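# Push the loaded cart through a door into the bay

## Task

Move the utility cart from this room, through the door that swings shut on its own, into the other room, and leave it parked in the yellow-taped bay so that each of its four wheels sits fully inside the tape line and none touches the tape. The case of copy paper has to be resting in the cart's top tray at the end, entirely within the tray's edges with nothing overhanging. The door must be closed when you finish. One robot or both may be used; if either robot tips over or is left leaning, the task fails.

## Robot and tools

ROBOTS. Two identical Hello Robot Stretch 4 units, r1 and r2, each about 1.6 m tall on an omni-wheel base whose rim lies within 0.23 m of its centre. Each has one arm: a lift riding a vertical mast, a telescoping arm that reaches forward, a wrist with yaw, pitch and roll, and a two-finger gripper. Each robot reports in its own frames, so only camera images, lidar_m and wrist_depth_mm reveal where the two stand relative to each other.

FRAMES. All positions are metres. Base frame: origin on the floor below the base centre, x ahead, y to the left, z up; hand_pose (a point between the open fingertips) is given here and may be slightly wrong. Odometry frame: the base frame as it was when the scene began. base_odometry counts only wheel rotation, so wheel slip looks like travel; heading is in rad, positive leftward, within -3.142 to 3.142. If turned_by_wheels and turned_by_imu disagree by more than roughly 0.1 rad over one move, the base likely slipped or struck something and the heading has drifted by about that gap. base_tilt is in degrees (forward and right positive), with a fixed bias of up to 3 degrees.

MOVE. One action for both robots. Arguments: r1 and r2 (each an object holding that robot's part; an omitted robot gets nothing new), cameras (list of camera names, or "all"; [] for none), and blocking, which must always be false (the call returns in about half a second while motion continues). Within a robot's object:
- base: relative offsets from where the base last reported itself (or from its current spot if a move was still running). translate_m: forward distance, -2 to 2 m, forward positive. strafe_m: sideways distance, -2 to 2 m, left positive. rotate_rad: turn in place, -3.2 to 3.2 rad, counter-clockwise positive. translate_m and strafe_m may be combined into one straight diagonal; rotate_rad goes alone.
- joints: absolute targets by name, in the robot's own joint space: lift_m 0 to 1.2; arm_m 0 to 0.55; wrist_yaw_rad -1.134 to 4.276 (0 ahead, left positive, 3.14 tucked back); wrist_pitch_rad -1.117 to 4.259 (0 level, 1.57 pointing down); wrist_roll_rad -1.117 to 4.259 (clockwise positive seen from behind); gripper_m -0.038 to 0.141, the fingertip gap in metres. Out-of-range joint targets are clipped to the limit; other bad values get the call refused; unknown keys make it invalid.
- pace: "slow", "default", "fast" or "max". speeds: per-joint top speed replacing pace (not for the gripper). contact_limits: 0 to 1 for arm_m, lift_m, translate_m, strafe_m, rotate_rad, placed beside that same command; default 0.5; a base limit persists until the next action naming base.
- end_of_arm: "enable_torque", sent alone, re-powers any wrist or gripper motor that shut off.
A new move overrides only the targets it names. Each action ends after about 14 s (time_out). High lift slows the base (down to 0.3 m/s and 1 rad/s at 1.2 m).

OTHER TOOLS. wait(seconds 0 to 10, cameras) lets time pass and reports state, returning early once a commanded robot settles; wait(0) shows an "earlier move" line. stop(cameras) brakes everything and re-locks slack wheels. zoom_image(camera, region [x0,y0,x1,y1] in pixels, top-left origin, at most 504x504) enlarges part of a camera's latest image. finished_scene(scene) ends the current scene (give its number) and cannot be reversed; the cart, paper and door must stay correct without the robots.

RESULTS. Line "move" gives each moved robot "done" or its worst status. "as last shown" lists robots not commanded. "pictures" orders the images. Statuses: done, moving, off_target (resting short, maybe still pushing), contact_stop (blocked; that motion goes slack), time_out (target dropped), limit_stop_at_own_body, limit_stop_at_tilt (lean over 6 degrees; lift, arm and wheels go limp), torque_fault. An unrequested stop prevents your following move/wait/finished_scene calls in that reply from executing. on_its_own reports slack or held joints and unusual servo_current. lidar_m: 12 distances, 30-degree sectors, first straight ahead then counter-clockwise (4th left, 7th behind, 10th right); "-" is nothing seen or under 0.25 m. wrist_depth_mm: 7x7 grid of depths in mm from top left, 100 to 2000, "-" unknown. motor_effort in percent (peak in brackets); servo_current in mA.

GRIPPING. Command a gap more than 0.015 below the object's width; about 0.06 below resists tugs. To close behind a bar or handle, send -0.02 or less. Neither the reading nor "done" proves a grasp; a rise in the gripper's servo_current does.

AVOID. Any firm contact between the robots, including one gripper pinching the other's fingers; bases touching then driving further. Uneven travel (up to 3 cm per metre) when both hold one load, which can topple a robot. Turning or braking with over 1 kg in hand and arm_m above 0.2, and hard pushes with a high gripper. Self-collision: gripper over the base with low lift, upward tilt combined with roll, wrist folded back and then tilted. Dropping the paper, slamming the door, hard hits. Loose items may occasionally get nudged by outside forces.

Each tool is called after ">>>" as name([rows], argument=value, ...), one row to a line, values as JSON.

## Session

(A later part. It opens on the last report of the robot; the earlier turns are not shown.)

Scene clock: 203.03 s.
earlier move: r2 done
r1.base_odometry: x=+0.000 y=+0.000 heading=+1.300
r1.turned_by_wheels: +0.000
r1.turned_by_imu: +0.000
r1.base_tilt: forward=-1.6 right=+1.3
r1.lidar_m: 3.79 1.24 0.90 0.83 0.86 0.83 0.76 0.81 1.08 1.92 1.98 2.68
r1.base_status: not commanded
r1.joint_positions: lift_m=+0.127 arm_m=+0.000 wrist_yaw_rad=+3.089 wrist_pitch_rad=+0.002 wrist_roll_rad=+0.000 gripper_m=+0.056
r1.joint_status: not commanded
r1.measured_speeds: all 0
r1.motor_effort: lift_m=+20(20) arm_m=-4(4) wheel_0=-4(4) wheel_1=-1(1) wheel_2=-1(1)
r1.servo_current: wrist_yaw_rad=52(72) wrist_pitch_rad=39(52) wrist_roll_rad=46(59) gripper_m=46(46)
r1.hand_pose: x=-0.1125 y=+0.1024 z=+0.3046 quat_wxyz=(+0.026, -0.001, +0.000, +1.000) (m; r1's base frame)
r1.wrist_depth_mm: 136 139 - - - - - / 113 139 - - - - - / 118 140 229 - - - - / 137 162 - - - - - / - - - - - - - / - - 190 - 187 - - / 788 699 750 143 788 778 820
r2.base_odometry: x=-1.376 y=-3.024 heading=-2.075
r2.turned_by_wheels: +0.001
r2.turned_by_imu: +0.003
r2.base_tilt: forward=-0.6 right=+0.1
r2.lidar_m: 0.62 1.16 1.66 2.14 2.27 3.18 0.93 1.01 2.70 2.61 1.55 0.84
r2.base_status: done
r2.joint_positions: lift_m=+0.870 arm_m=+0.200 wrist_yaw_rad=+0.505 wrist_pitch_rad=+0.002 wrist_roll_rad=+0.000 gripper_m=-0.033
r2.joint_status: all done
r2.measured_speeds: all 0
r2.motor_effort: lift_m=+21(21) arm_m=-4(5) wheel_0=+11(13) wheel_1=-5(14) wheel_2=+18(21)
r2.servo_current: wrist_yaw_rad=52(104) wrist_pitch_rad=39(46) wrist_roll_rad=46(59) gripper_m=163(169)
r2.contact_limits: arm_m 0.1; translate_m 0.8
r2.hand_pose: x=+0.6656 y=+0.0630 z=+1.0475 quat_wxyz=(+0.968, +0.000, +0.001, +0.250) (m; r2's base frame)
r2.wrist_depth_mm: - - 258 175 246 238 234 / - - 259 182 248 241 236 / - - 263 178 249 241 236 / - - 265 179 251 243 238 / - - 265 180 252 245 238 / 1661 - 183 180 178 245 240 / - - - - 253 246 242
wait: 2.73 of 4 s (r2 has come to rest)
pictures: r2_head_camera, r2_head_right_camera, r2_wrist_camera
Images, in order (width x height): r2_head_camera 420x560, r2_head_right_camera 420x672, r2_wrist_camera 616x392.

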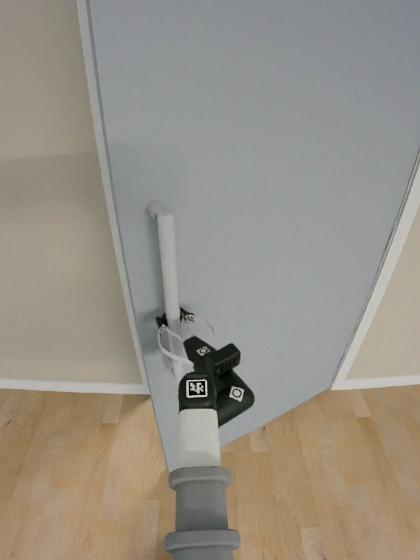

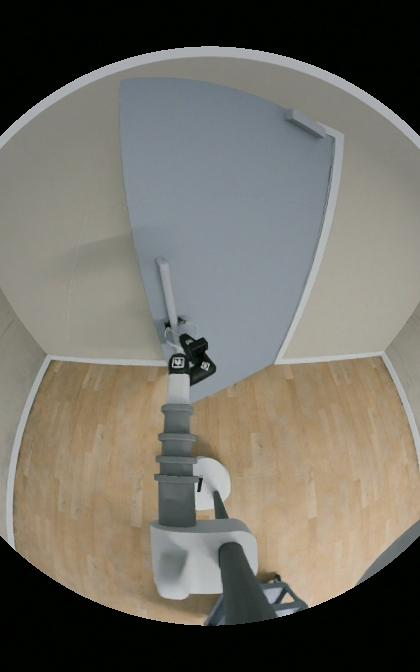

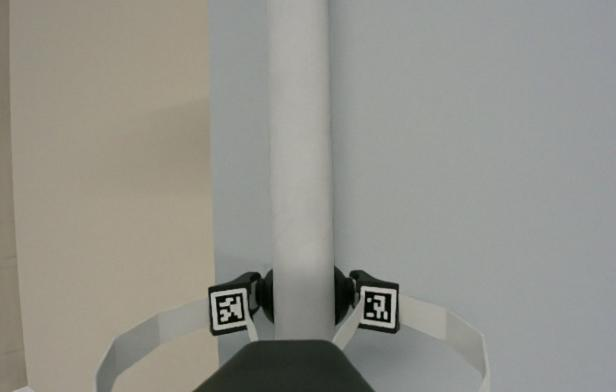

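>>> move(blocking=false, r2={"base":{"translate_m":-0.127,"strafe_m":-0.156},"joints":{"wrist_yaw_rad":0.7},"speeds":{"wrist_yaw_rad":0.1},"pace":"slow","contact_limits":{"translate_m":0.8}}, cameras=[])

>>> wait(seconds=4, cameras=["r2_wrist_camera"])

>>> move(blocking=false, r2={"base":{"translate_m":-0.094,"strafe_m":-0.179},"joints":{"wrist_yaw_rad":0.9},"speeds":{"wrist_yaw_rad":0.1},"pace":"slow","contact_limits":{"translate_m":0.8}}, cameras=[])

>>> wait(seconds=4, cameras=["r2_head_camera","r2_wrist_camera","r2_head_right_camera"])

Scene clock: 214.17 s.
move: r2 moving
r1: as last shown
r1.lidar_m: 3.81 1.27 0.87 0.80 0.88 0.81 0.76 0.80 1.11 1.92 2.01 2.68
r1.servo_current: wrist_yaw_rad=46(52) wrist_pitch_rad=33(52) wrist_roll_rad=52(52) gripper_m=46(46)
r1.wrist_depth_mm: 136 139 - - - - - / 113 139 - - - - - / 118 139 229 - - - - / 137 162 - - - - - / - - - - - - - / - - 190 - 187 - - / 788 707 750 143 788 778 831
r2.base_odometry: x=-1.381 y=-3.012 heading=-2.073
r2.turned_by_wheels: +0.001
r2.turned_by_imu: +0.002
r2.base_tilt: forward=-0.6 right=+0.0
r2.lidar_m: 0.61 1.17 1.66 2.15 2.27 3.18 0.90 0.99 2.66 2.56 1.53 0.89
r2.base_status: translate_m moving; strafe_m moving
r2.joint_positions: lift_m=+0.870 arm_m=+0.200 wrist_yaw_rad=+0.544 wrist_pitch_rad=+0.002 wrist_roll_rad=+0.000 gripper_m=-0.033
r2.joint_status: wrist_yaw_rad moving
r2.measured_speeds: translate_m=-0.031 strafe_m=-0.039 rotate_rad=+0.003 lift_m=+0.000 arm_m=+0.000 wrist_yaw_rad=+0.097 wrist_pitch_rad=+0.000 wrist_roll_rad=+0.000
r2.motor_effort: lift_m=+21(21) arm_m=-4(5) wheel_0=+8(14) wheel_1=-11(11) wheel_2=+20(20)
r2.servo_current: wrist_yaw_rad=52(72) wrist_pitch_rad=39(46) wrist_roll_rad=52(59) gripper_m=156(163)
r2.contact_limits: arm_m 0.1; translate_m 0.8
r2.hand_pose: x=+0.6630 y=+0.0745 z=+1.0475 quat_wxyz=(+0.963, +0.000, +0.001, +0.269) (m; r2's base frame)
r2.wrist_depth_mm: - - 262 177 245 237 230 / 1756 - 263 181 247 240 232 / 1756 - 264 180 248 239 234 / 1756 - 266 181 249 242 236 / 1708 - 266 179 251 242 236 / 1808 - 183 180 178 243 238 / - - - - 252 247 240
pictures: none
No camera images: "cameras" was empty.

Scene clock: 216.93 s.
earlier move: r2 done
r1.base_odometry: x=+0.000 y=+0.000 heading=+1.300
r1.turned_by_wheels: +0.000
r1.turned_by_imu: +0.000
r1.base_tilt: forward=-1.6 right=+1.3
r1.lidar_m: 3.78 1.26 0.90 0.84 0.87 0.83 0.78 0.80 1.11 1.92 2.00 2.68
r1.base_status: not commanded
r1.joint_positions: lift_m=+0.127 arm_m=+0.000 wrist_yaw_rad=+3.089 wrist_pitch_rad=+0.002 wrist_roll_rad=+0.000 gripper_m=+0.056
r1.joint_status: not commanded
r1.measured_speeds: all 0
r1.motor_effort: lift_m=+20(20) arm_m=-4(4) wheel_0=-3(4) wheel_1=-1(2) wheel_2=-1(1)
r1.servo_current: wrist_yaw_rad=39(59) wrist_pitch_rad=46(52) wrist_roll_rad=39(65) gripper_m=46(52)
r1.hand_pose: x=-0.1125 y=+0.1024 z=+0.3046 quat_wxyz=(+0.026, -0.001, +0.000, +1.000) (m; r1's base frame)
r1.wrist_depth_mm: 136 139 - - - - - / 113 139 - - - - - / 117 140 228 - - - - / 137 162 - - - - - / - - - - - - - / - - 190 - 187 - - / 788 715 750 143 788 778 809
r2.base_odometry: x=-1.451 y=-2.838 heading=-2.072
r2.turned_by_wheels: +0.001
r2.turned_by_imu: +0.004
r2.base_tilt: forward=-0.7 right=+0.0
r2.lidar_m: 0.59 0.66 1.83 2.31 2.43 3.41 0.79 0.88 2.52 2.45 1.66 1.01
r2.base_status: done
r2.joint_positions: lift_m=+0.870 arm_m=+0.200 wrist_yaw_rad=+0.708 wrist_pitch_rad=+0.002 wrist_roll_rad=+0.000 gripper_m=-0.033
r2.joint_status: all done
r2.measured_speeds: all 0
r2.motor_effort: lift_m=+21(21) arm_m=-4(5) wheel_0=+15(20) wheel_1=-1(12) wheel_2=+20(22)
r2.servo_current: wrist_yaw_rad=59(85) wrist_pitch_rad=46(52) wrist_roll_rad=46(59) gripper_m=156(169)
r2.contact_limits: arm_m 0.1; translate_m 0.8
r2.hand_pose: x=+0.6469 y=+0.1211 z=+1.0475 quat_wxyz=(+0.938, +0.000, +0.001, +0.347) (m; r2's base frame)
r2.wrist_depth_mm: - - 260 175 244 236 229 / - - 262 181 245 237 231 / - - 264 179 247 240 232 / - - 266 178 248 239 233 / - - 267 180 250 241 235 / - - 181 181 178 241 236 / - - - - 250 243 237
wait: 2.77 of 4 s (r2 has come to rest)
pictures: r2_wrist_camera
Images, in order (width x height): r2_wrist_camera 616x392.

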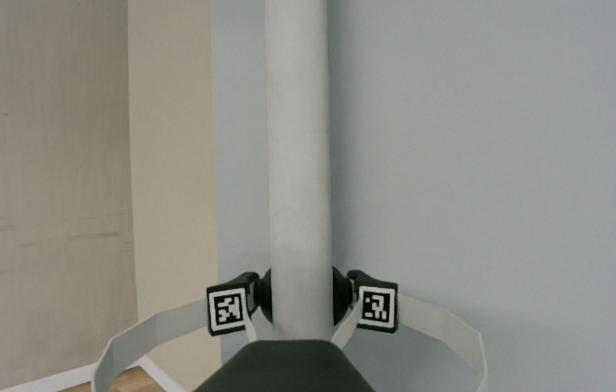

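Scene clock: 217.43 s.
move: r2 moving
r1: as last shown
r1.base_tilt: forward=-1.6 right=+1.2
r1.lidar_m: 3.79 1.27 0.88 0.84 0.90 0.81 0.76 0.81 1.10 1.91 1.99 2.67
r1.motor_effort: lift_m=+20(20) arm_m=-4(4) wheel_0=-3(4) wheel_1=-1(1) wheel_2=-1(1)
r1.servo_current: wrist_yaw_rad=52(65) wrist_pitch_rad=39(46) wrist_roll_rad=52(65) gripper_m=46(46)
r1.wrist_depth_mm: 136 138 - - - - - / 113 139 - - - - - / 117 140 229 - - - - / 137 162 - - - - - / - - - - - - - / - - 190 - 187 - - / 798 707 750 143 788 788 820
r2.base_odometry: x=-1.458 y=-2.828 heading=-2.070
r2.turned_by_wheels: +0.002
r2.turned_by_imu: +0.002
r2.base_tilt: forward=-0.7 right=+0.0
r2.lidar_m: 0.60 0.66 1.84 2.32 2.47 3.43 0.80 0.87 2.49 2.44 1.69 1.00
r2.base_status: translate_m moving; strafe_m moving
r2.joint_positions: lift_m=+0.870 arm_m=+0.200 wrist_yaw_rad=+0.746 wrist_pitch_rad=+0.002 wrist_roll_rad=+0.000 gripper_m=-0.033
r2.joint_status: wrist_yaw_rad moving
r2.measured_speeds: translate_m=-0.022 strafe_m=-0.044 rotate_rad=+0.002 lift_m=+0.000 arm_m=+0.000 wrist_yaw_rad=+0.097 wrist_pitch_rad=+0.000 wrist_roll_rad=+0.000
r2.motor_effort: lift_m=+21(21) arm_m=-5(5) wheel_0=+14(17) wheel_1=-9(9) wheel_2=+20(22)
r2.servo_current: wrist_yaw_rad=33(85) wrist_pitch_rad=39(46) wrist_roll_rad=59(59) gripper_m=156(163)
r2.contact_limits: arm_m 0.1; translate_m 0.8
r2.hand_pose: x=+0.6420 y=+0.1316 z=+1.0475 quat_wxyz=(+0.931, +0.000, +0.001, +0.365) (m; r2's base frame)
r2.wrist_depth_mm: - - 260 175 243 235 226 / - - 265 185 245 235 229 / - - 265 184 246 236 229 / - - 267 180 247 238 231 / - - 268 181 248 239 232 / - - 181 179 178 237 234 / - - - - 249 243 235
pictures: none
No camera images: "cameras" was empty.

Scene clock: 220.23 s.
earlier move: r2 done
r1.base_odometry: x=+0.000 y=+0.000 heading=+1.300
r1.turned_by_wheels: +0.000
r1.turned_by_imu: +0.000
r1.base_tilt: forward=-1.6 right=+1.3
r1.lidar_m: 3.78 1.24 0.90 0.83 0.88 0.81 0.78 0.80 1.08 1.93 1.99 2.67
r1.base_status: not commanded
r1.joint_positions: lift_m=+0.127 arm_m=+0.000 wrist_yaw_rad=+3.089 wrist_pitch_rad=+0.002 wrist_roll_rad=+0.000 gripper_m=+0.056
r1.joint_status: not commanded
r1.measured_speeds: all 0
r1.motor_effort: lift_m=+20(20) arm_m=-4(4) wheel_0=-3(4) wheel_1=-1(2) wheel_2=-1(1)
r1.servo_current: wrist_yaw_rad=65(72) wrist_pitch_rad=46(52) wrist_roll_rad=39(72) gripper_m=46(46)
r1.hand_pose: x=-0.1125 y=+0.1024 z=+0.3046 quat_wxyz=(+0.026, -0.001, +0.000, +1.000) (m; r1's base frame)
r1.wrist_depth_mm: 136 138 - - - - - / 113 139 - - - - - / 118 140 229 - - - - / 137 163 - - - - - / - - - - - - - / - - 190 - 187 - - / 798 715 759 143 788 778 831
r2.base_odometry: x=-1.563 y=-2.670 heading=-2.068
r2.turned_by_wheels: +0.001
r2.turned_by_imu: +0.005
r2.base_tilt: forward=-0.7 right=+0.0
r2.lidar_m: 0.60 0.60 1.97 2.48 2.65 0.75 0.72 0.85 2.32 2.24 1.81 1.21
r2.base_status: done
r2.joint_positions: lift_m=+0.870 arm_m=+0.200 wrist_yaw_rad=+0.912 wrist_pitch_rad=+0.002 wrist_roll_rad=+0.000 gripper_m=-0.033
r2.joint_status: all done
r2.measured_speeds: all 0
r2.motor_effort: lift_m=+21(21) arm_m=-5(5) wheel_0=+22(24) wheel_1=+0(9) wheel_2=+19(22)
r2.servo_current: wrist_yaw_rad=72(98) wrist_pitch_rad=39(46) wrist_roll_rad=46(65) gripper_m=156(163)
r2.contact_limits: arm_m 0.1; translate_m 0.8
r2.hand_pose: x=+0.6166 y=+0.1746 z=+1.0475 quat_wxyz=(+0.898, +0.000, +0.001, +0.440) (m; r2's base frame)
r2.wrist_depth_mm: - - 264 175 239 231 223 / - - 265 186 242 231 224 / - - 268 184 243 233 226 / - - 268 179 245 235 227 / - - 272 178 248 236 227 / - - 182 181 178 236 231 / - 158 - - 247 236 230
wait: 2.80 of 4 s (r2 has come to rest)
pictures: r2_head_camera, r2_head_right_camera, r2_wrist_camera
Images, in order (width x height): r2_head_camera 420x560, r2_head_right_camera 420x672, r2_wrist_camera 616x392.

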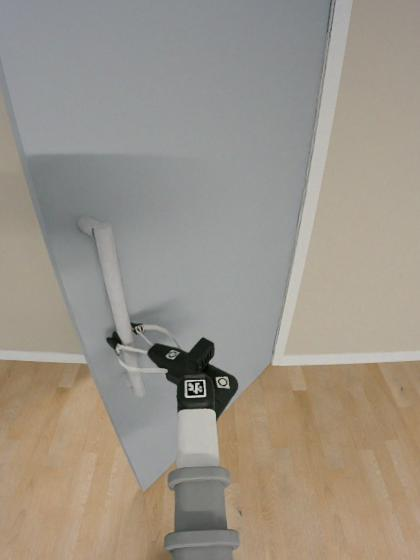

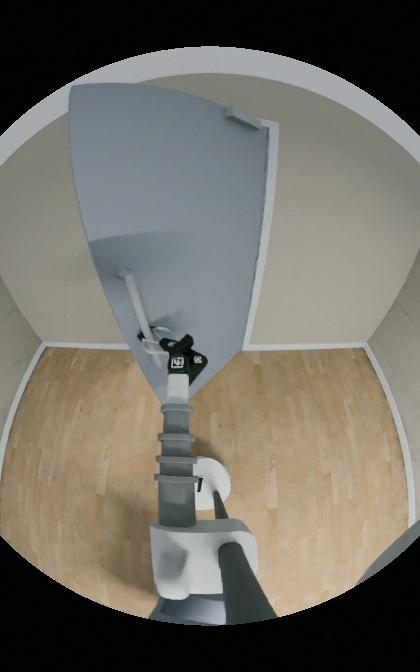

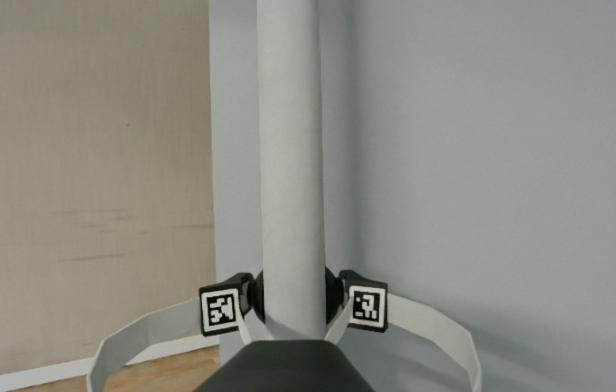

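>>> move(blocking=false, r2={"base":{"translate_m":-0.056,"strafe_m":-0.185},"joints":{"wrist_yaw_rad":1.1},"speeds":{"wrist_yaw_rad":0.1},"pace":"slow","contact_limits":{"translate_m":0.8}}, cameras=[])

>>> wait(seconds=4, cameras=["r2_wrist_camera"])

>>> move(blocking=false, r2={"base":{"translate_m":-0.017,"strafe_m":-0.19},"joints":{"wrist_yaw_rad":1.3},"speeds":{"wrist_yaw_rad":0.1},"pace":"slow","contact_limits":{"translate_m":0.8}}, cameras=[])

>>> wait(seconds=4, cameras=["r2_head_camera","r2_wrist_camera","r2_head_right_camera"])

Scene clock: 229.40 s.
move: r2 moving
r1: as last shown
r1.lidar_m: 3.82 1.27 0.85 0.81 0.88 0.83 0.77 0.80 1.09 1.93 1.99 2.67
r1.motor_effort: lift_m=+20(20) arm_m=-4(4) wheel_0=-4(4) wheel_1=-1(1) wheel_2=-1(1)
r1.servo_current: wrist_yaw_rad=59(59) wrist_pitch_rad=46(46) wrist_roll_rad=46(52) gripper_m=39(46)
r1.wrist_depth_mm: 136 138 - - - - - / 113 139 - - - - - / 117 139 229 - - - - / 137 161 - - - - - / - - - - - - - / - - 190 - 188 - - / 778 699 750 143 798 778 809
r2.base_odometry: x=-1.572 y=-2.661 heading=-2.066
r2.turned_by_wheels: +0.003
r2.turned_by_imu: +0.003
r2.base_tilt: forward=-0.6 right=+0.1
r2.lidar_m: 0.59 0.56 1.96 2.50 2.64 0.73 0.73 3.09 2.32 2.24 1.79 1.23
r2.base_status: translate_m moving; strafe_m moving
r2.joint_positions: lift_m=+0.870 arm_m=+0.200 wrist_yaw_rad=+0.950 wrist_pitch_rad=+0.002 wrist_roll_rad=+0.000 gripper_m=-0.033
r2.joint_status: wrist_yaw_rad moving
r2.measured_speeds: translate_m=-0.013 strafe_m=-0.048 rotate_rad=-0.001 lift_m=+0.000 arm_m=+0.000 wrist_yaw_rad=+0.097 wrist_pitch_rad=+0.000 wrist_roll_rad=+0.000
r2.motor_effort: lift_m=+21(21) arm_m=-5(5) wheel_0=+18(24) wheel_1=-5(6) wheel_2=+18(21)
r2.servo_current: wrist_yaw_rad=72(85) wrist_pitch_rad=39(46) wrist_roll_rad=52(59) gripper_m=150(156)
r2.contact_limits: arm_m 0.1; translate_m 0.8
r2.hand_pose: x=+0.6098 y=+0.1838 z=+1.0475 quat_wxyz=(+0.889, +0.000, +0.001, +0.457) (m; r2's base frame)
r2.wrist_depth_mm: - - 266 175 240 229 221 / - - 267 179 241 230 222 / - - 270 179 244 231 224 / - - 271 179 245 233 224 / - - - 178 247 235 226 / - - 181 180 180 234 227 / - - - - 246 234 229
pictures: none
No camera images: "cameras" was empty.

Scene clock: 232.10 s.
earlier move: r2 done
r1.base_odometry: x=+0.000 y=+0.000 heading=+1.300
r1.turned_by_wheels: +0.000
r1.turned_by_imu: +0.000
r1.base_tilt: forward=-1.6 right=+1.3
r1.lidar_m: 3.80 1.24 0.90 0.82 0.87 0.82 0.77 0.80 1.11 1.90 1.99 2.68
r1.base_status: not commanded
r1.joint_positions: lift_m=+0.127 arm_m=+0.000 wrist_yaw_rad=+3.089 wrist_pitch_rad=+0.002 wrist_roll_rad=+0.000 gripper_m=+0.056
r1.joint_status: not commanded
r1.measured_speeds: all 0
r1.motor_effort: lift_m=+20(20) arm_m=-4(4) wheel_0=-3(4) wheel_1=-1(1) wheel_2=-1(1)
r1.servo_current: wrist_yaw_rad=59(78) wrist_pitch_rad=39(52) wrist_roll_rad=52(65) gripper_m=39(52)
r1.hand_pose: x=-0.1125 y=+0.1024 z=+0.3046 quat_wxyz=(+0.026, -0.001, +0.000, +1.000) (m; r1's base frame)
r1.wrist_depth_mm: 136 138 - - - - - / 113 139 - - - - - / 117 140 229 - - - - / 137 162 - - - - - / - - - - - - - / - - 190 - 187 - - / 788 707 759 143 798 768 820
r2.base_odometry: x=-1.699 y=-2.534 heading=-2.065
r2.turned_by_wheels: +0.001
r2.turned_by_imu: +0.006
r2.base_tilt: forward=-0.7 right=+0.0
r2.lidar_m: 0.74 0.54 2.03 2.68 2.84 0.71 0.74 2.81 2.13 2.07 1.85 1.40
r2.base_status: done
r2.joint_positions: lift_m=+0.870 arm_m=+0.200 wrist_yaw_rad=+1.116 wrist_pitch_rad=+0.002 wrist_roll_rad=+0.000 gripper_m=-0.033
r2.joint_status: all done
r2.measured_speeds: all 0
r2.motor_effort: lift_m=+21(21) arm_m=-4(5) wheel_0=+27(29) wheel_1=+4(6) wheel_2=+17(21)
r2.servo_current: wrist_yaw_rad=91(98) wrist_pitch_rad=33(52) wrist_roll_rad=46(65) gripper_m=143(156)
r2.contact_limits: arm_m 0.1; translate_m 0.8
r2.hand_pose: x=+0.5761 y=+0.2208 z=+1.0475 quat_wxyz=(+0.848, +0.000, +0.001, +0.530) (m; r2's base frame)
r2.wrist_depth_mm: - - 264 178 237 224 216 / - - 266 178 237 226 216 / - - 267 178 239 227 218 / - - 270 178 241 228 220 / - - 271 179 243 229 220 / - - 183 179 179 229 222 / - - - - 244 227 223
wait: 2.70 of 4 s (r2 has come to rest)
pictures: r2_wrist_camera
Images, in order (width x height): r2_wrist_camera 616x392.

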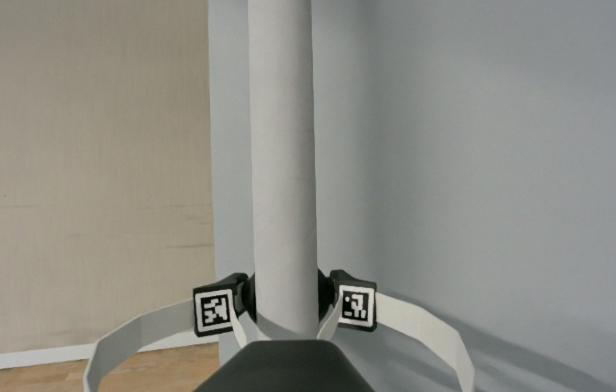

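Scene clock: 232.60 s.
move: r2 moving
r1: as last shown
r1.lidar_m: 3.82 1.26 0.89 0.84 0.87 0.82 0.75 0.81 1.11 1.92 1.99 2.68
r1.motor_effort: lift_m=+20(20) arm_m=-4(4) wheel_0=-4(4) wheel_1=-1(1) wheel_2=-1(1)
r1.servo_current: wrist_yaw_rad=52(65) wrist_pitch_rad=39(46) wrist_roll_rad=39(59) gripper_m=39(46)
r1.wrist_depth_mm: 136 138 - - - - - / 113 139 - - - - - / 118 140 229 - - - - / 137 162 - - - - - / - - - - - - - / - - 190 - 188 - - / 788 707 759 143 778 778 820
r2.base_odometry: x=-1.711 y=-2.526 heading=-2.062
r2.turned_by_wheels: +0.003
r2.turned_by_imu: +0.004
r2.base_tilt: forward=-0.7 right=+0.0
r2.lidar_m: 0.71 0.55 2.09 2.68 2.84 0.71 0.74 2.78 2.11 2.04 1.86 1.40
r2.base_status: translate_m moving; strafe_m moving
r2.joint_positions: lift_m=+0.870 arm_m=+0.200 wrist_yaw_rad=+1.155 wrist_pitch_rad=+0.002 wrist_roll_rad=+0.000 gripper_m=-0.033
r2.joint_status: wrist_yaw_rad moving
r2.measured_speeds: translate_m=-0.005 strafe_m=-0.054 rotate_rad=+0.002 lift_m=+0.000 arm_m=+0.000 wrist_yaw_rad=+0.095 wrist_pitch_rad=+0.000 wrist_roll_rad=+0.000
r2.motor_effort: lift_m=+21(21) arm_m=-5(5) wheel_0=+26(30) wheel_1=-2(3) wheel_2=+17(17)
r2.servo_current: wrist_yaw_rad=33(98) wrist_pitch_rad=33(39) wrist_roll_rad=52(59) gripper_m=150(150)
r2.contact_limits: arm_m 0.1; translate_m 0.8
r2.hand_pose: x=+0.5675 y=+0.2284 z=+1.0475 quat_wxyz=(+0.838, +0.000, +0.001, +0.546) (m; r2's base frame)
r2.wrist_depth_mm: - - 265 175 237 222 214 / - - 267 245 236 224 214 / - - 270 174 238 227 216 / - - 272 177 240 228 217 / - - - 177 243 228 219 / - - 182 178 181 227 220 / - 157 - - 241 224 220
pictures: none
No camera images: "cameras" was empty.

Scene clock: 235.20 s.
earlier move: r2 off_target
r1.base_odometry: x=+0.000 y=+0.000 heading=+1.300
r1.turned_by_wheels: +0.000
r1.turned_by_imu: +0.000
r1.base_tilt: forward=-1.6 right=+1.3
r1.lidar_m: 3.80 1.28 0.89 0.83 0.88 0.82 0.76 0.81 1.12 1.92 1.99 2.69
r1.base_status: not commanded
r1.joint_positions: lift_m=+0.127 arm_m=+0.000 wrist_yaw_rad=+3.089 wrist_pitch_rad=+0.002 wrist_roll_rad=+0.000 gripper_m=+0.056
r1.joint_status: not commanded
r1.measured_speeds: all 0
r1.motor_effort: lift_m=+20(20) arm_m=-4(4) wheel_0=-3(4) wheel_1=-1(1) wheel_2=-1(1)
r1.servo_current: wrist_yaw_rad=46(72) wrist_pitch_rad=46(52) wrist_roll_rad=59(59) gripper_m=46(46)
r1.hand_pose: x=-0.1125 y=+0.1024 z=+0.3046 quat_wxyz=(+0.026, -0.001, +0.000, +1.000) (m; r1's base frame)
r1.wrist_depth_mm: 136 138 - - - - - / 113 139 - - - - - / 118 140 229 - - - - / 137 162 - - - - - / - - - - - - - / - - 191 - 187 - - / 798 699 750 143 788 778 820
r2.base_odometry: x=-1.858 y=-2.429 heading=-2.061
r2.turned_by_wheels: +0.001
r2.turned_by_imu: +0.013
r2.base_tilt: forward=-0.7 right=+0.0
r2.lidar_m: 0.77 0.51 2.12 2.86 3.02 0.76 0.75 2.54 1.93 1.89 1.83 1.40
r2.base_status: done
r2.joint_positions: lift_m=+0.870 arm_m=+0.200 wrist_yaw_rad=+1.324 wrist_pitch_rad=+0.002 wrist_roll_rad=+0.000 gripper_m=-0.033
r2.joint_status: wrist_yaw_rad off_target (ended at +1.323, target +1.300)
r2.measured_speeds: all 0
r2.on_its_own: wrist_yaw_rad is at rest, and its servo_current (143 mA) is outside its rest range (0 to 104 mA)
r2.motor_effort: lift_m=+21(21) arm_m=-2(5) wheel_0=+27(34) wheel_1=+6(9) wheel_2=+13(18)
r2.servo_current: wrist_yaw_rad=143(156) wrist_pitch_rad=39(46) wrist_roll_rad=52(59) gripper_m=137(150)
r2.contact_limits: arm_m 0.1; translate_m 0.8
r2.hand_pose: x=+0.5262 y=+0.2583 z=+1.0475 quat_wxyz=(+0.789, +0.000, +0.001, +0.615) (m; r2's base frame)
r2.wrist_depth_mm: - - 265 237 229 214 205 / - - 264 240 229 216 - / - - 267 241 231 218 208 / - - 268 243 234 217 208 / - - - 243 235 220 210 / - - 180 184 181 221 211 / - - - - 235 216 212
wait: 2.60 of 4 s (r2 has come to rest)
pictures: r2_head_camera, r2_head_right_camera, r2_wrist_camera
Images, in order (width x height): r2_head_camera 420x560, r2_head_right_camera 420x672, r2_wrist_camera 616x392.

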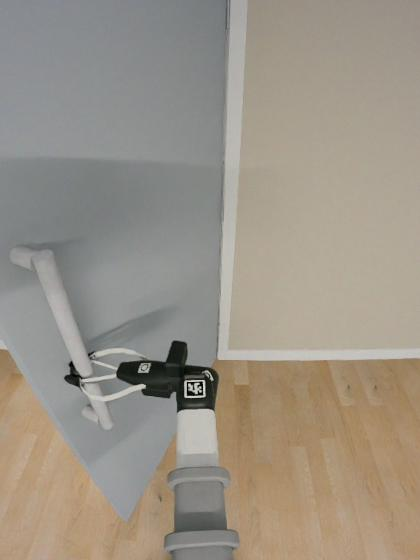

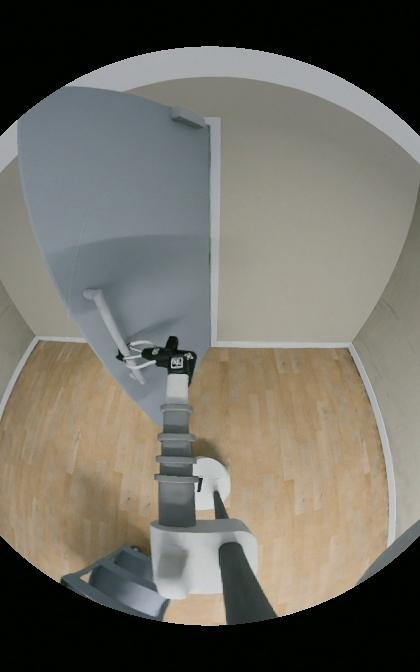

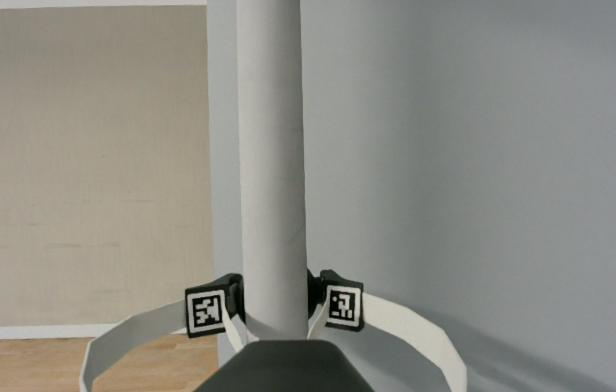

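>>> move(blocking=false, r2={"base":{"translate_m":-0.05,"strafe_m":-0.2},"joints":{"wrist_yaw_rad":1.34},"speeds":{"wrist_yaw_rad":0.1},"pace":"slow","contact_limits":{"translate_m":0.8}}, cameras=[])

>>> wait(seconds=4, cameras=["r2_head_camera","r2_wrist_camera","r2_head_right_camera"])

Scene clock: 255.30 s.
move: r2 moving
r1: as last shown
r1.lidar_m: 3.79 1.24 0.90 0.83 0.86 0.83 0.78 0.82 1.09 1.92 2.02 2.70
r1.motor_effort: lift_m=+20(20) arm_m=-4(4) wheel_0=-4(4) wheel_1=-1(2) wheel_2=-1(1)
r1.servo_current: wrist_yaw_rad=46(59) wrist_pitch_rad=39(46) wrist_roll_rad=52(65) gripper_m=39(46)
r1.wrist_depth_mm: 136 139 - - - - - / 113 139 - - - - - / 117 140 229 - - - - / 137 162 - - - - - / - - - - - - - / - - 190 - 187 - - / 788 707 750 143 788 778 820
r2.base_odometry: x=-1.868 y=-2.421 heading=-2.058
r2.turned_by_wheels: +0.003
r2.turned_by_imu: +0.004
r2.base_tilt: forward=-0.6 right=+0.0
r2.lidar_m: 0.74 0.51 2.09 2.87 3.06 0.77 0.76 2.52 1.91 1.87 1.82 1.40
r2.base_status: translate_m moving; strafe_m moving
r2.joint_positions: lift_m=+0.870 arm_m=+0.200 wrist_yaw_rad=+1.352 wrist_pitch_rad=+0.002 wrist_roll_rad=+0.000 gripper_m=-0.033
r2.joint_status: wrist_yaw_rad moving
r2.measured_speeds: translate_m=-0.012 strafe_m=-0.050 rotate_rad=+0.001 lift_m=+0.000 arm_m=+0.000 wrist_yaw_rad=+0.012 wrist_pitch_rad=+0.000 wrist_roll_rad=+0.000
r2.motor_effort: lift_m=+21(21) arm_m=+3(4) wheel_0=+27(28) wheel_1=-2(5) wheel_2=+14(15)
r2.servo_current: wrist_yaw_rad=72(156) wrist_pitch_rad=39(46) wrist_roll_rad=52(59) gripper_m=130(137)
r2.contact_limits: arm_m 0.1; translate_m 0.8
r2.hand_pose: x=+0.5187 y=+0.2626 z=+1.0475 quat_wxyz=(+0.780, +0.000, +0.001, +0.626) (m; r2's base frame)
r2.wrist_depth_mm: - - - 237 229 214 205 / - - 265 239 231 216 - / - - 267 180 232 218 207 / - - 271 179 233 218 209 / - - 272 178 236 220 210 / - - 179 179 180 220 210 / - - - - 235 217 211
pictures: none
No camera images: "cameras" was empty.

Scene clock: 258.10 s.
earlier move: r2 done
r1.base_odometry: x=+0.000 y=+0.000 heading=+1.300
r1.turned_by_wheels: +0.000
r1.turned_by_imu: +0.000
r1.base_tilt: forward=-1.6 right=+1.3
r1.lidar_m: 3.80 1.23 0.90 0.83 0.89 0.82 0.77 0.83 1.11 1.92 1.99 2.67
r1.base_status: not commanded
r1.joint_positions: lift_m=+0.127 arm_m=+0.000 wrist_yaw_rad=+3.089 wrist_pitch_rad=+0.002 wrist_roll_rad=+0.000 gripper_m=+0.056
r1.joint_status: not commanded
r1.measured_speeds: all 0
r1.motor_effort: lift_m=+20(20) arm_m=-4(4) wheel_0=-4(4) wheel_1=-1(2) wheel_2=-1(1)
r1.servo_current: wrist_yaw_rad=72(72) wrist_pitch_rad=39(52) wrist_roll_rad=52(65) gripper_m=46(52)
r1.hand_pose: x=-0.1125 y=+0.1024 z=+0.3046 quat_wxyz=(+0.026, -0.001, +0.000, +1.000) (m; r1's base frame)
r1.wrist_depth_mm: 136 139 - - - - - / 113 139 - - - - - / 118 140 229 - - - - / 137 162 - - - - - / - - - - - - - / - - 190 - 187 - - / 788 715 750 143 778 778 831
r2.base_odometry: x=-2.011 y=-2.292 heading=-2.058
r2.turned_by_wheels: +0.000
r2.turned_by_imu: +0.006
r2.base_tilt: forward=-0.6 right=+0.0
r2.lidar_m: 0.87 0.51 2.21 3.06 0.87 0.77 - 2.26 1.74 1.66 1.81 1.44
r2.base_status: done
r2.joint_positions: lift_m=+0.870 arm_m=+0.200 wrist_yaw_rad=+1.358 wrist_pitch_rad=+0.002 wrist_roll_rad=+0.000 gripper_m=-0.033
r2.joint_status: all done
r2.measured_speeds: all 0
r2.motor_effort: lift_m=+21(21) arm_m=+3(4) wheel_0=+21(31) wheel_1=+3(5) wheel_2=+11(18)
r2.servo_current: wrist_yaw_rad=98(156) wrist_pitch_rad=39(46) wrist_roll_rad=46(65) gripper_m=124(137)
r2.contact_limits: arm_m 0.1; translate_m 0.8
r2.hand_pose: x=+0.5172 y=+0.2634 z=+1.0475 quat_wxyz=(+0.778, +0.000, +0.001, +0.628) (m; r2's base frame)
r2.wrist_depth_mm: - - 254 246 241 236 230 / - - 255 246 242 237 233 / - - 258 247 244 237 233 / - - 257 249 246 239 235 / - - 259 202 247 241 236 / - - 179 184 180 240 236 / - 158 264 - 249 241 240
wait: 2.80 of 4 s (r2 has come to rest)
pictures: r2_head_camera, r2_head_right_camera, r2_wrist_camera
Images, in order (width x height): r2_head_camera 420x560, r2_head_right_camera 420x672, r2_wrist_camera 616x392.

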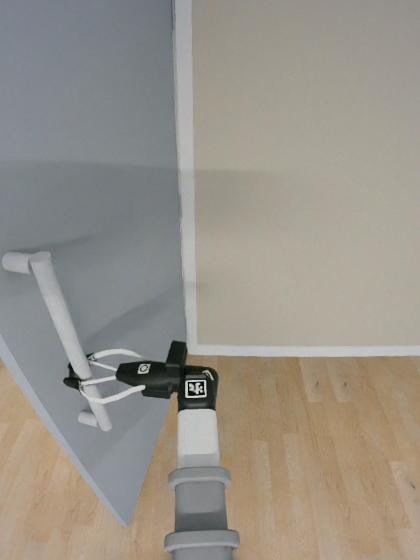

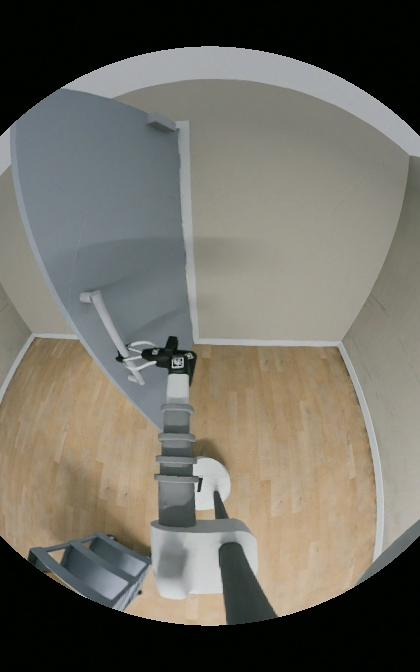

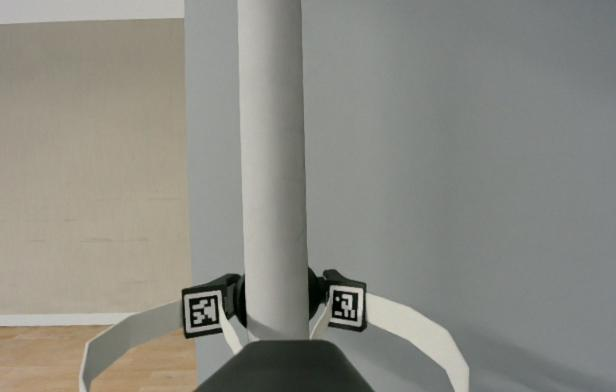

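>>> move(blocking=false, r2={"base":{"translate_m":0.02,"strafe_m":-0.26},"joints":{"wrist_yaw_rad":1.54},"speeds":{"wrist_yaw_rad":0.1},"pace":"slow","contact_limits":{"translate_m":0.8}}, cameras=[])

>>> wait(seconds=5, cameras=["r2_head_camera","r2_wrist_camera","r2_head_right_camera","r2_head_left_camera"])

Scene clock: 265.57 s.
move: r2 moving
r1: as last shown
r1.lidar_m: 3.78 1.22 0.90 0.83 0.88 0.80 0.77 0.80 1.11 1.93 2.00 2.69
r1.motor_effort: lift_m=+20(20) arm_m=-4(4) wheel_0=-4(4) wheel_1=-1(1) wheel_2=-1(1)
r1.servo_current: wrist_yaw_rad=33(52) wrist_pitch_rad=39(52) wrist_roll_rad=39(59) gripper_m=26(46)
r1.wrist_depth_mm: 136 138 - - - - - / 113 139 - - - - - / 118 140 229 - - - - / 137 161 - - - - - / - - - - - - - / - - 190 - 187 - - / 788 707 759 143 788 778 820
r2.base_odometry: x=-2.024 y=-2.286 heading=-2.057
r2.turned_by_wheels: +0.002
r2.turned_by_imu: +0.003
r2.base_tilt: forward=-0.6 right=+0.0
r2.lidar_m: 0.87 0.51 2.21 3.07 0.89 0.80 - 2.23 1.73 1.68 1.82 1.44
r2.base_status: translate_m moving; strafe_m moving
r2.joint_positions: lift_m=+0.870 arm_m=+0.200 wrist_yaw_rad=+1.393 wrist_pitch_rad=+0.002 wrist_roll_rad=+0.000 gripper_m=-0.033
r2.joint_status: wrist_yaw_rad moving
r2.measured_speeds: translate_m=+0.004 strafe_m=-0.054 rotate_rad=+0.001 lift_m=+0.000 arm_m=+0.000 wrist_yaw_rad=+0.096 wrist_pitch_rad=+0.000 wrist_roll_rad=+0.000
r2.motor_effort: lift_m=+21(21) arm_m=+4(4) wheel_0=+22(25) wheel_1=-1(3) wheel_2=+0(9)
r2.servo_current: wrist_yaw_rad=59(130) wrist_pitch_rad=39(46) wrist_roll_rad=39(52) gripper_m=130(137)
r2.contact_limits: arm_m 0.1; translate_m 0.8
r2.hand_pose: x=+0.5079 y=+0.2684 z=+1.0475 quat_wxyz=(+0.767, +0.000, +0.001, +0.642) (m; r2's base frame)
r2.wrist_depth_mm: - - 256 178 240 236 229 / - - 257 178 242 235 229 / - - 258 178 243 236 232 / - - 260 178 245 238 233 / - - 263 178 247 239 234 / - - 181 178 178 239 236 / - 154 266 - 249 239 237
pictures: none
No camera images: "cameras" was empty.

Scene clock: 268.87 s.
earlier move: r2 done
r1.base_odometry: x=+0.000 y=+0.000 heading=+1.300
r1.turned_by_wheels: +0.000
r1.turned_by_imu: +0.000
r1.base_tilt: forward=-1.6 right=+1.3
r1.lidar_m: 3.80 1.25 0.88 0.83 0.87 0.83 0.78 0.80 1.13 1.90 2.01 2.66
r1.base_status: not commanded
r1.joint_positions: lift_m=+0.127 arm_m=+0.000 wrist_yaw_rad=+3.089 wrist_pitch_rad=+0.002 wrist_roll_rad=+0.000 gripper_m=+0.056
r1.joint_status: not commanded
r1.measured_speeds: all 0
r1.motor_effort: lift_m=+20(20) arm_m=-4(4) wheel_0=-4(4) wheel_1=-1(1) wheel_2=-1(1)
r1.servo_current: wrist_yaw_rad=39(78) wrist_pitch_rad=39(52) wrist_roll_rad=59(65) gripper_m=39(52)
r1.hand_pose: x=-0.1125 y=+0.1024 z=+0.3046 quat_wxyz=(+0.026, -0.001, +0.000, +1.000) (m; r1's base frame)
r1.wrist_depth_mm: 136 138 - - - - - / 114 139 - - - - - / 117 140 229 - - - - / 137 161 - - - - - / - - - - - - - / - - 190 - 188 - - / 798 699 750 143 798 778 820
r2.base_odometry: x=-2.250 y=-2.188 heading=-2.058
r2.turned_by_wheels: -0.001
r2.turned_by_imu: +0.003
r2.base_tilt: forward=-0.7 right=+0.1
r2.lidar_m: 1.22 0.49 2.12 3.33 0.99 0.94 - 1.94 1.44 1.43 1.53 1.38
r2.base_status: done
r2.joint_positions: lift_m=+0.870 arm_m=+0.200 wrist_yaw_rad=+1.544 wrist_pitch_rad=+0.002 wrist_roll_rad=+0.000 gripper_m=-0.034
r2.joint_status: all done
r2.measured_speeds: all 0
r2.motor_effort: lift_m=+21(21) arm_m=+1(4) wheel_0=+14(25) wheel_1=-2(5) wheel_2=-1(9)
r2.servo_current: wrist_yaw_rad=52(130) wrist_pitch_rad=46(46) wrist_roll_rad=46(59) gripper_m=117(137)
r2.contact_limits: arm_m 0.1; translate_m 0.8
r2.hand_pose: x=+0.4659 y=+0.2860 z=+1.0475 quat_wxyz=(+0.716, -0.001, +0.001, +0.698) (m; r2's base frame)
r2.wrist_depth_mm: - - 248 170 245 244 - / - - 250 247 246 245 243 / - - 250 171 249 246 245 / - - 252 172 250 249 248 / - - 253 172 250 250 248 / - - 183 175 179 251 250 / - - 256 - 253 251 251
wait: 3.30 of 5 s (r2 has come to rest)
pictures: r2_head_camera, r2_head_left_camera, r2_head_right_camera, r2_wrist_camera
Images, in order (width x height): r2_head_camera 420x560, r2_head_left_camera 420x672, r2_head_right_camera 420x672, r2_wrist_camera 616x392.

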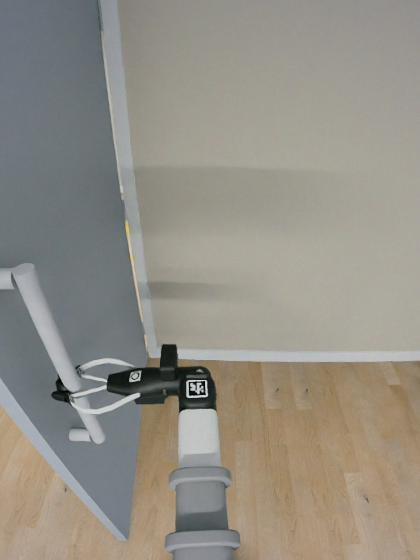

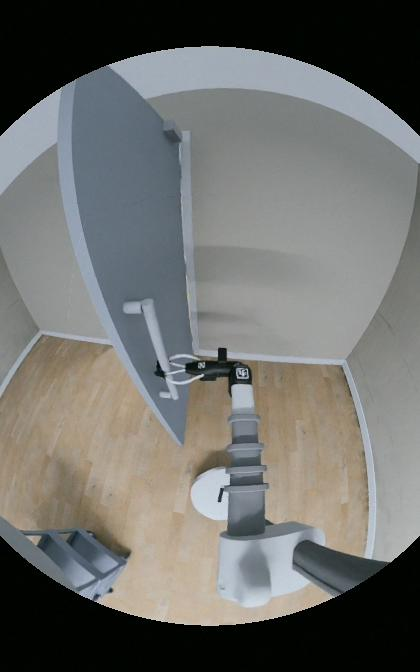

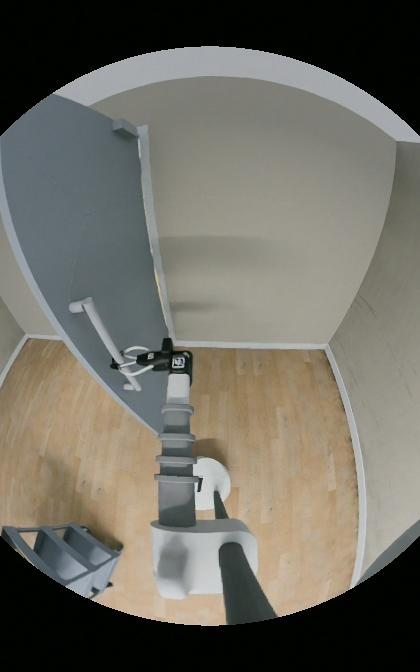

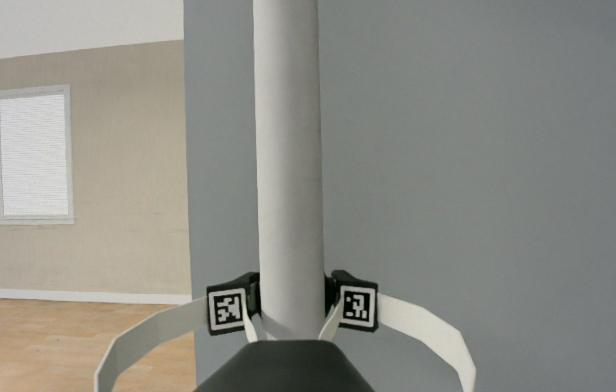

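>>> move(blocking=false, r1={"base":{"translate_m":1.27,"strafe_m":-0.15},"joints":{"lift_m":0.75}}, cameras=[])

>>> wait(seconds=7, cameras=[])

>>> move(blocking=false, r1={"base":{"rotate_rad":1.57}}, cameras=[])

>>> wait(seconds=5, cameras=["r1_head_camera","r1_head_left_camera","r1_head_right_camera","r2_wrist_camera"])

Scene clock: 301.40 s.
move: r1 moving
r1.base_odometry: x=+0.012 y=+0.029 heading=+1.300
r1.turned_by_wheels: +0.000
r1.turned_by_imu: +0.000
r1.base_tilt: forward=-1.6 right=+1.3
r1.lidar_m: 3.82 1.26 0.91 0.84 0.89 0.85 0.79 0.85 1.15 1.92 1.98 2.70
r1.base_status: translate_m moving; strafe_m moving
r1.joint_positions: lift_m=+0.164 arm_m=+0.000 wrist_yaw_rad=+3.089 wrist_pitch_rad=+0.002 wrist_roll_rad=+0.000 gripper_m=+0.056
r1.joint_status: lift_m moving
r1.measured_speeds: translate_m=+0.122 strafe_m=-0.014 rotate_rad=+0.000 lift_m=+0.146 arm_m=+0.000 wrist_yaw_rad=+0.000 wrist_pitch_rad=+0.000 wrist_roll_rad=+0.000
r1.motor_effort: lift_m=+25(27) arm_m=-4(4) wheel_0=+8(8) wheel_1=+5(7) wheel_2=-8(9)
r1.servo_current: wrist_yaw_rad=39(59) wrist_pitch_rad=39(52) wrist_roll_rad=39(52) gripper_m=52(52)
r1.hand_pose: x=-0.1125 y=+0.1024 z=+0.3421 quat_wxyz=(+0.026, -0.001, +0.000, +1.000) (m; r1's base frame)
r1.wrist_depth_mm: 137 138 - - - - - / 113 139 - - - - - / 116 140 223 - - - - / 137 160 - - - - - / - - - - - - - / - - 190 - 187 - - / 866 164 778 143 820 809 831
r2: as last shown
r2.turned_by_wheels: +0.000
r2.turned_by_imu: +0.000
r2.base_tilt: forward=-0.7 right=+0.0
r2.lidar_m: 1.24 0.49 2.11 3.30 0.98 0.96 - 1.92 1.46 1.43 1.56 1.40
r2.motor_effort: lift_m=+21(21) arm_m=-3(4) wheel_0=+14(15) wheel_1=-2(2) wheel_2=-2(2)
r2.servo_current: wrist_yaw_rad=46(52) wrist_pitch_rad=46(46) wrist_roll_rad=33(52) gripper_m=117(124)
r2.contact_limits: arm_m 0.1; translate_m 0.8
r2.wrist_depth_mm: - - 248 170 245 244 - / - - 249 246 247 245 244 / - - 249 170 248 247 246 / - - 251 171 249 247 248 / - - 252 172 250 249 249 / - - 184 175 179 250 249 / - - 256 - 253 251 251
pictures: none
No camera images: "cameras" was empty.

Scene clock: 306.63 s.
earlier move: r1 done
r1.base_odometry: x=+0.484 y=+1.183 heading=+1.300
r1.turned_by_wheels: +0.000
r1.turned_by_imu: -0.001
r1.base_tilt: forward=-1.6 right=+1.3
r1.lidar_m: 2.65 1.53 1.30 1.05 1.06 1.43 2.02 2.11 1.85 1.73 1.80 2.46
r1.base_status: done
r1.joint_positions: lift_m=+0.749 arm_m=+0.000 wrist_yaw_rad=+3.089 wrist_pitch_rad=+0.002 wrist_roll_rad=+0.000 gripper_m=+0.056
r1.joint_status: all done
r1.measured_speeds: all 0
r1.motor_effort: lift_m=+25(29) arm_m=-4(4) wheel_0=+3(9) wheel_1=+1(8) wheel_2=+0(10)
r1.servo_current: wrist_yaw_rad=33(78) wrist_pitch_rad=46(52) wrist_roll_rad=39(65) gripper_m=46(52)
r1.hand_pose: x=-0.1125 y=+0.1024 z=+0.9271 quat_wxyz=(+0.026, -0.001, +0.000, +1.000) (m; r1's base frame)
r1.wrist_depth_mm: 136 139 - - - - - / 113 139 - - - - - / 118 140 272 - - - - / 137 162 - - - - - / - - - - - - - / - - 194 - 187 - - / - - - 154 - - -
r2.base_odometry: x=-2.250 y=-2.188 heading=-2.058
r2.turned_by_wheels: +0.000
r2.turned_by_imu: +0.001
r2.base_tilt: forward=-0.7 right=+0.1
r2.lidar_m: 1.23 0.48 2.13 3.32 0.98 0.95 - 1.91 1.46 1.42 1.51 1.40
r2.base_status: not commanded
r2.joint_positions: lift_m=+0.870 arm_m=+0.200 wrist_yaw_rad=+1.544 wrist_pitch_rad=+0.002 wrist_roll_rad=+0.000 gripper_m=-0.034
r2.joint_status: not commanded
r2.measured_speeds: all 0
r2.motor_effort: lift_m=+21(21) arm_m=-3(4) wheel_0=+15(15) wheel_1=-2(2) wheel_2=-1(2)
r2.servo_current: wrist_yaw_rad=52(65) wrist_pitch_rad=39(46) wrist_roll_rad=33(65) gripper_m=117(124)
r2.contact_limits: arm_m 0.1; translate_m 0.8
r2.hand_pose: x=+0.4659 y=+0.2860 z=+1.0475 quat_wxyz=(+0.716, -0.001, +0.001, +0.698) (m; r2's base frame)
r2.wrist_depth_mm: - - 247 170 245 244 - / - - 249 247 246 246 244 / - - 250 171 247 247 247 / - - 251 172 250 247 246 / - - 253 172 250 249 247 / - - 183 175 179 250 250 / - - 255 - 253 251 252
wait: 5.23 of 7 s (r1 has come to rest)
pictures: none
No camera images: "cameras" was empty.

Scene clock: 307.13 s.
move: r1 moving
r1.base_odometry: x=+0.484 y=+1.183 heading=+1.551
r1.turned_by_wheels: +0.252
r1.turned_by_imu: +0.252
r1.base_tilt: forward=-1.6 right=+1.3
r1.lidar_m: 2.26 1.31 3.20 1.02 1.17 1.96 2.02 2.11 1.76 1.74 2.00 2.69
r1.base_status: rotate_rad moving
r1.joint_positions: lift_m=+0.749 arm_m=+0.000 wrist_yaw_rad=+3.089 wrist_pitch_rad=+0.002 wrist_roll_rad=+0.000 gripper_m=+0.056
r1.joint_status: not commanded
r1.measured_speeds: translate_m=-0.001 strafe_m=+0.001 rotate_rad=+0.974 lift_m=+0.000 arm_m=+0.000 wrist_yaw_rad=+0.000 wrist_pitch_rad=+0.000 wrist_roll_rad=+0.000
r1.motor_effort: lift_m=+25(25) arm_m=-4(4) wheel_0=-7(9) wheel_1=-6(8) wheel_2=-7(8)
r1.servo_current: wrist_yaw_rad=46(59) wrist_pitch_rad=39(46) wrist_roll_rad=39(65) gripper_m=39(46)
r1.hand_pose: x=-0.1125 y=+0.1024 z=+0.9271 quat_wxyz=(+0.026, -0.001, +0.000, +1.000) (m; r1's base frame)
r1.wrist_depth_mm: 136 139 - - - - - / 113 139 - - - - - / 118 139 273 - - - - / 137 162 - - - - - / - - - - - - - / - - 193 - 188 - - / - - - 153 - - -
r2: as last shown
r2.turned_by_imu: +0.000
r2.base_tilt: forward=-0.6 right=+0.0
r2.lidar_m: 1.24 0.48 2.17 3.31 0.99 0.95 - 1.91 1.47 1.41 1.51 1.37
r2.motor_effort: lift_m=+21(21) arm_m=-3(4) wheel_0=+14(15) wheel_1=-2(2) wheel_2=-2(2)
r2.servo_current: wrist_yaw_rad=52(59) wrist_pitch_rad=39(46) wrist_roll_rad=39(59) gripper_m=124(124)
r2.contact_limits: arm_m 0.1; translate_m 0.8
r2.wrist_depth_mm: - - 247 170 244 244 - / - - 249 247 246 246 244 / - - 250 171 247 247 245 / - - 250 172 248 248 247 / - - 254 172 251 249 248 / - - 183 175 179 251 250 / - - 255 - 252 251 250
pictures: none
No camera images: "cameras" was empty.

Scene clock: 308.70 s.
earlier move: r1 done
r1.base_odometry: x=+0.484 y=+1.183 heading=+2.870
r1.turned_by_wheels: +1.318
r1.turned_by_imu: +1.325
r1.base_tilt: forward=-1.6 right=+1.2
r1.lidar_m: 1.04 1.06 1.43 2.04 2.10 1.85 1.72 1.79 2.41 2.66 1.55 1.33
r1.base_status: done
r1.joint_positions: lift_m=+0.750 arm_m=+0.000 wrist_yaw_rad=+3.089 wrist_pitch_rad=+0.002 wrist_roll_rad=+0.000 gripper_m=+0.056
r1.joint_status: not commanded
r1.measured_speeds: all 0
r1.motor_effort: lift_m=+25(25) arm_m=-4(4) wheel_0=-2(9) wheel_1=-2(9) wheel_2=+0(9)
r1.servo_current: wrist_yaw_rad=46(65) wrist_pitch_rad=39(52) wrist_roll_rad=46(65) gripper_m=39(52)
r1.hand_pose: x=-0.1125 y=+0.1024 z=+0.9271 quat_wxyz=(+0.026, -0.001, +0.000, +1.000) (m; r1's base frame)
r1.wrist_depth_mm: 136 138 - - - - - / 113 139 - - - - - / 118 140 229 - - - - / 138 161 - - - - - / - - - - - - - / - - 190 - 187 - - / - 141 - 137 - - -
r2.base_odometry: x=-2.250 y=-2.188 heading=-2.058
r2.turned_by_wheels: +0.000
r2.turned_by_imu: +0.000
r2.base_tilt: forward=-0.7 right=+0.1
r2.lidar_m: 1.27 0.48 2.11 3.32 0.99 0.95 - 1.91 1.48 1.44 1.52 1.39
r2.base_status: not commanded
r2.joint_positions: lift_m=+0.870 arm_m=+0.200 wrist_yaw_rad=+1.544 wrist_pitch_rad=+0.002 wrist_roll_rad=+0.000 gripper_m=-0.034
r2.joint_status: not commanded
r2.measured_speeds: all 0
r2.motor_effort: lift_m=+21(21) arm_m=-3(4) wheel_0=+14(15) wheel_1=-2(2) wheel_2=-1(2)
r2.servo_current: wrist_yaw_rad=52(59) wrist_pitch_rad=39(46) wrist_roll_rad=39(59) gripper_m=117(124)
r2.contact_limits: arm_m 0.1; translate_m 0.8
r2.hand_pose: x=+0.4659 y=+0.2860 z=+1.0475 quat_wxyz=(+0.716, -0.001, +0.001, +0.698) (m; r2's base frame)
r2.wrist_depth_mm: - - 248 170 245 243 - / - - 248 247 246 247 244 / - - 251 171 248 247 247 / - - 252 172 249 248 247 / - - 252 172 251 248 249 / - - 184 175 179 250 250 / - - 255 - 253 251 251
wait: 1.57 of 5 s (r1 has come to rest)
pictures: r1_head_camera, r1_head_left_camera, r1_head_right_camera, r2_wrist_camera
Images, in order (width x height): r1_head_camera 420x560, r1_head_left_camera 420x672, r1_head_right_camera 420x672, r2_wrist_camera 616x392.

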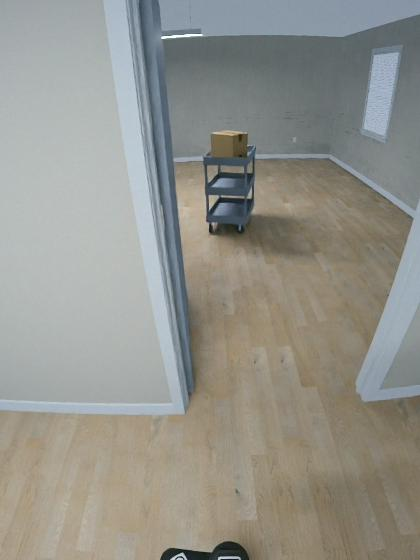

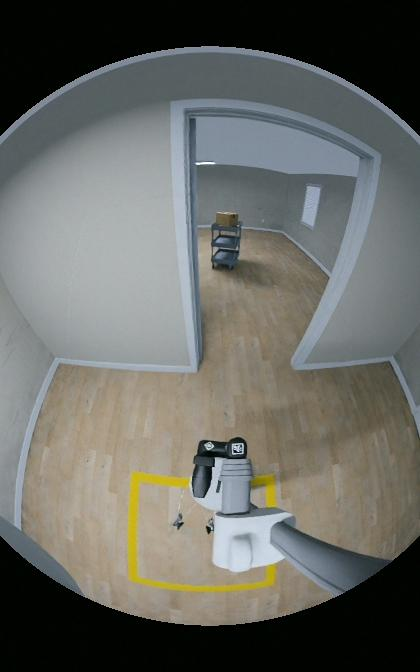

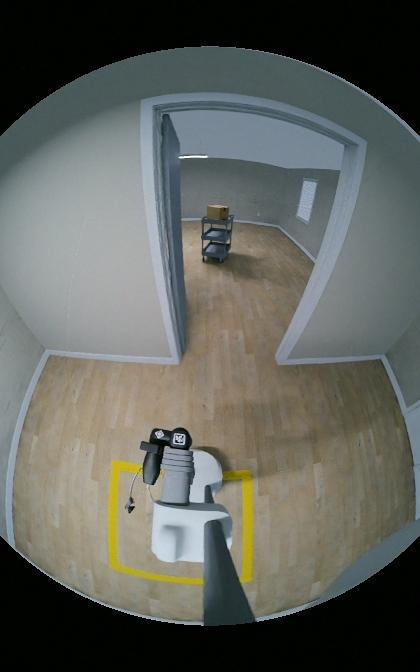

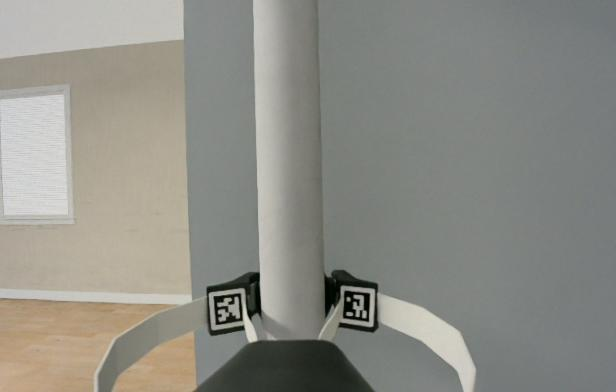

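>>> zoom_image(camera="r1_head_camera", region=[170, 110, 290, 250])

Scaled by 3.600 from the camera's 420x560 image, which has a finer 600x800 frame.

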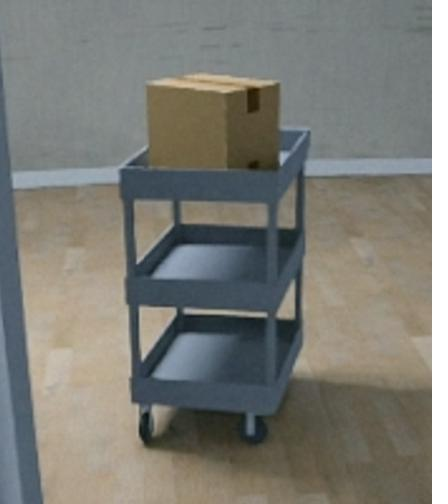

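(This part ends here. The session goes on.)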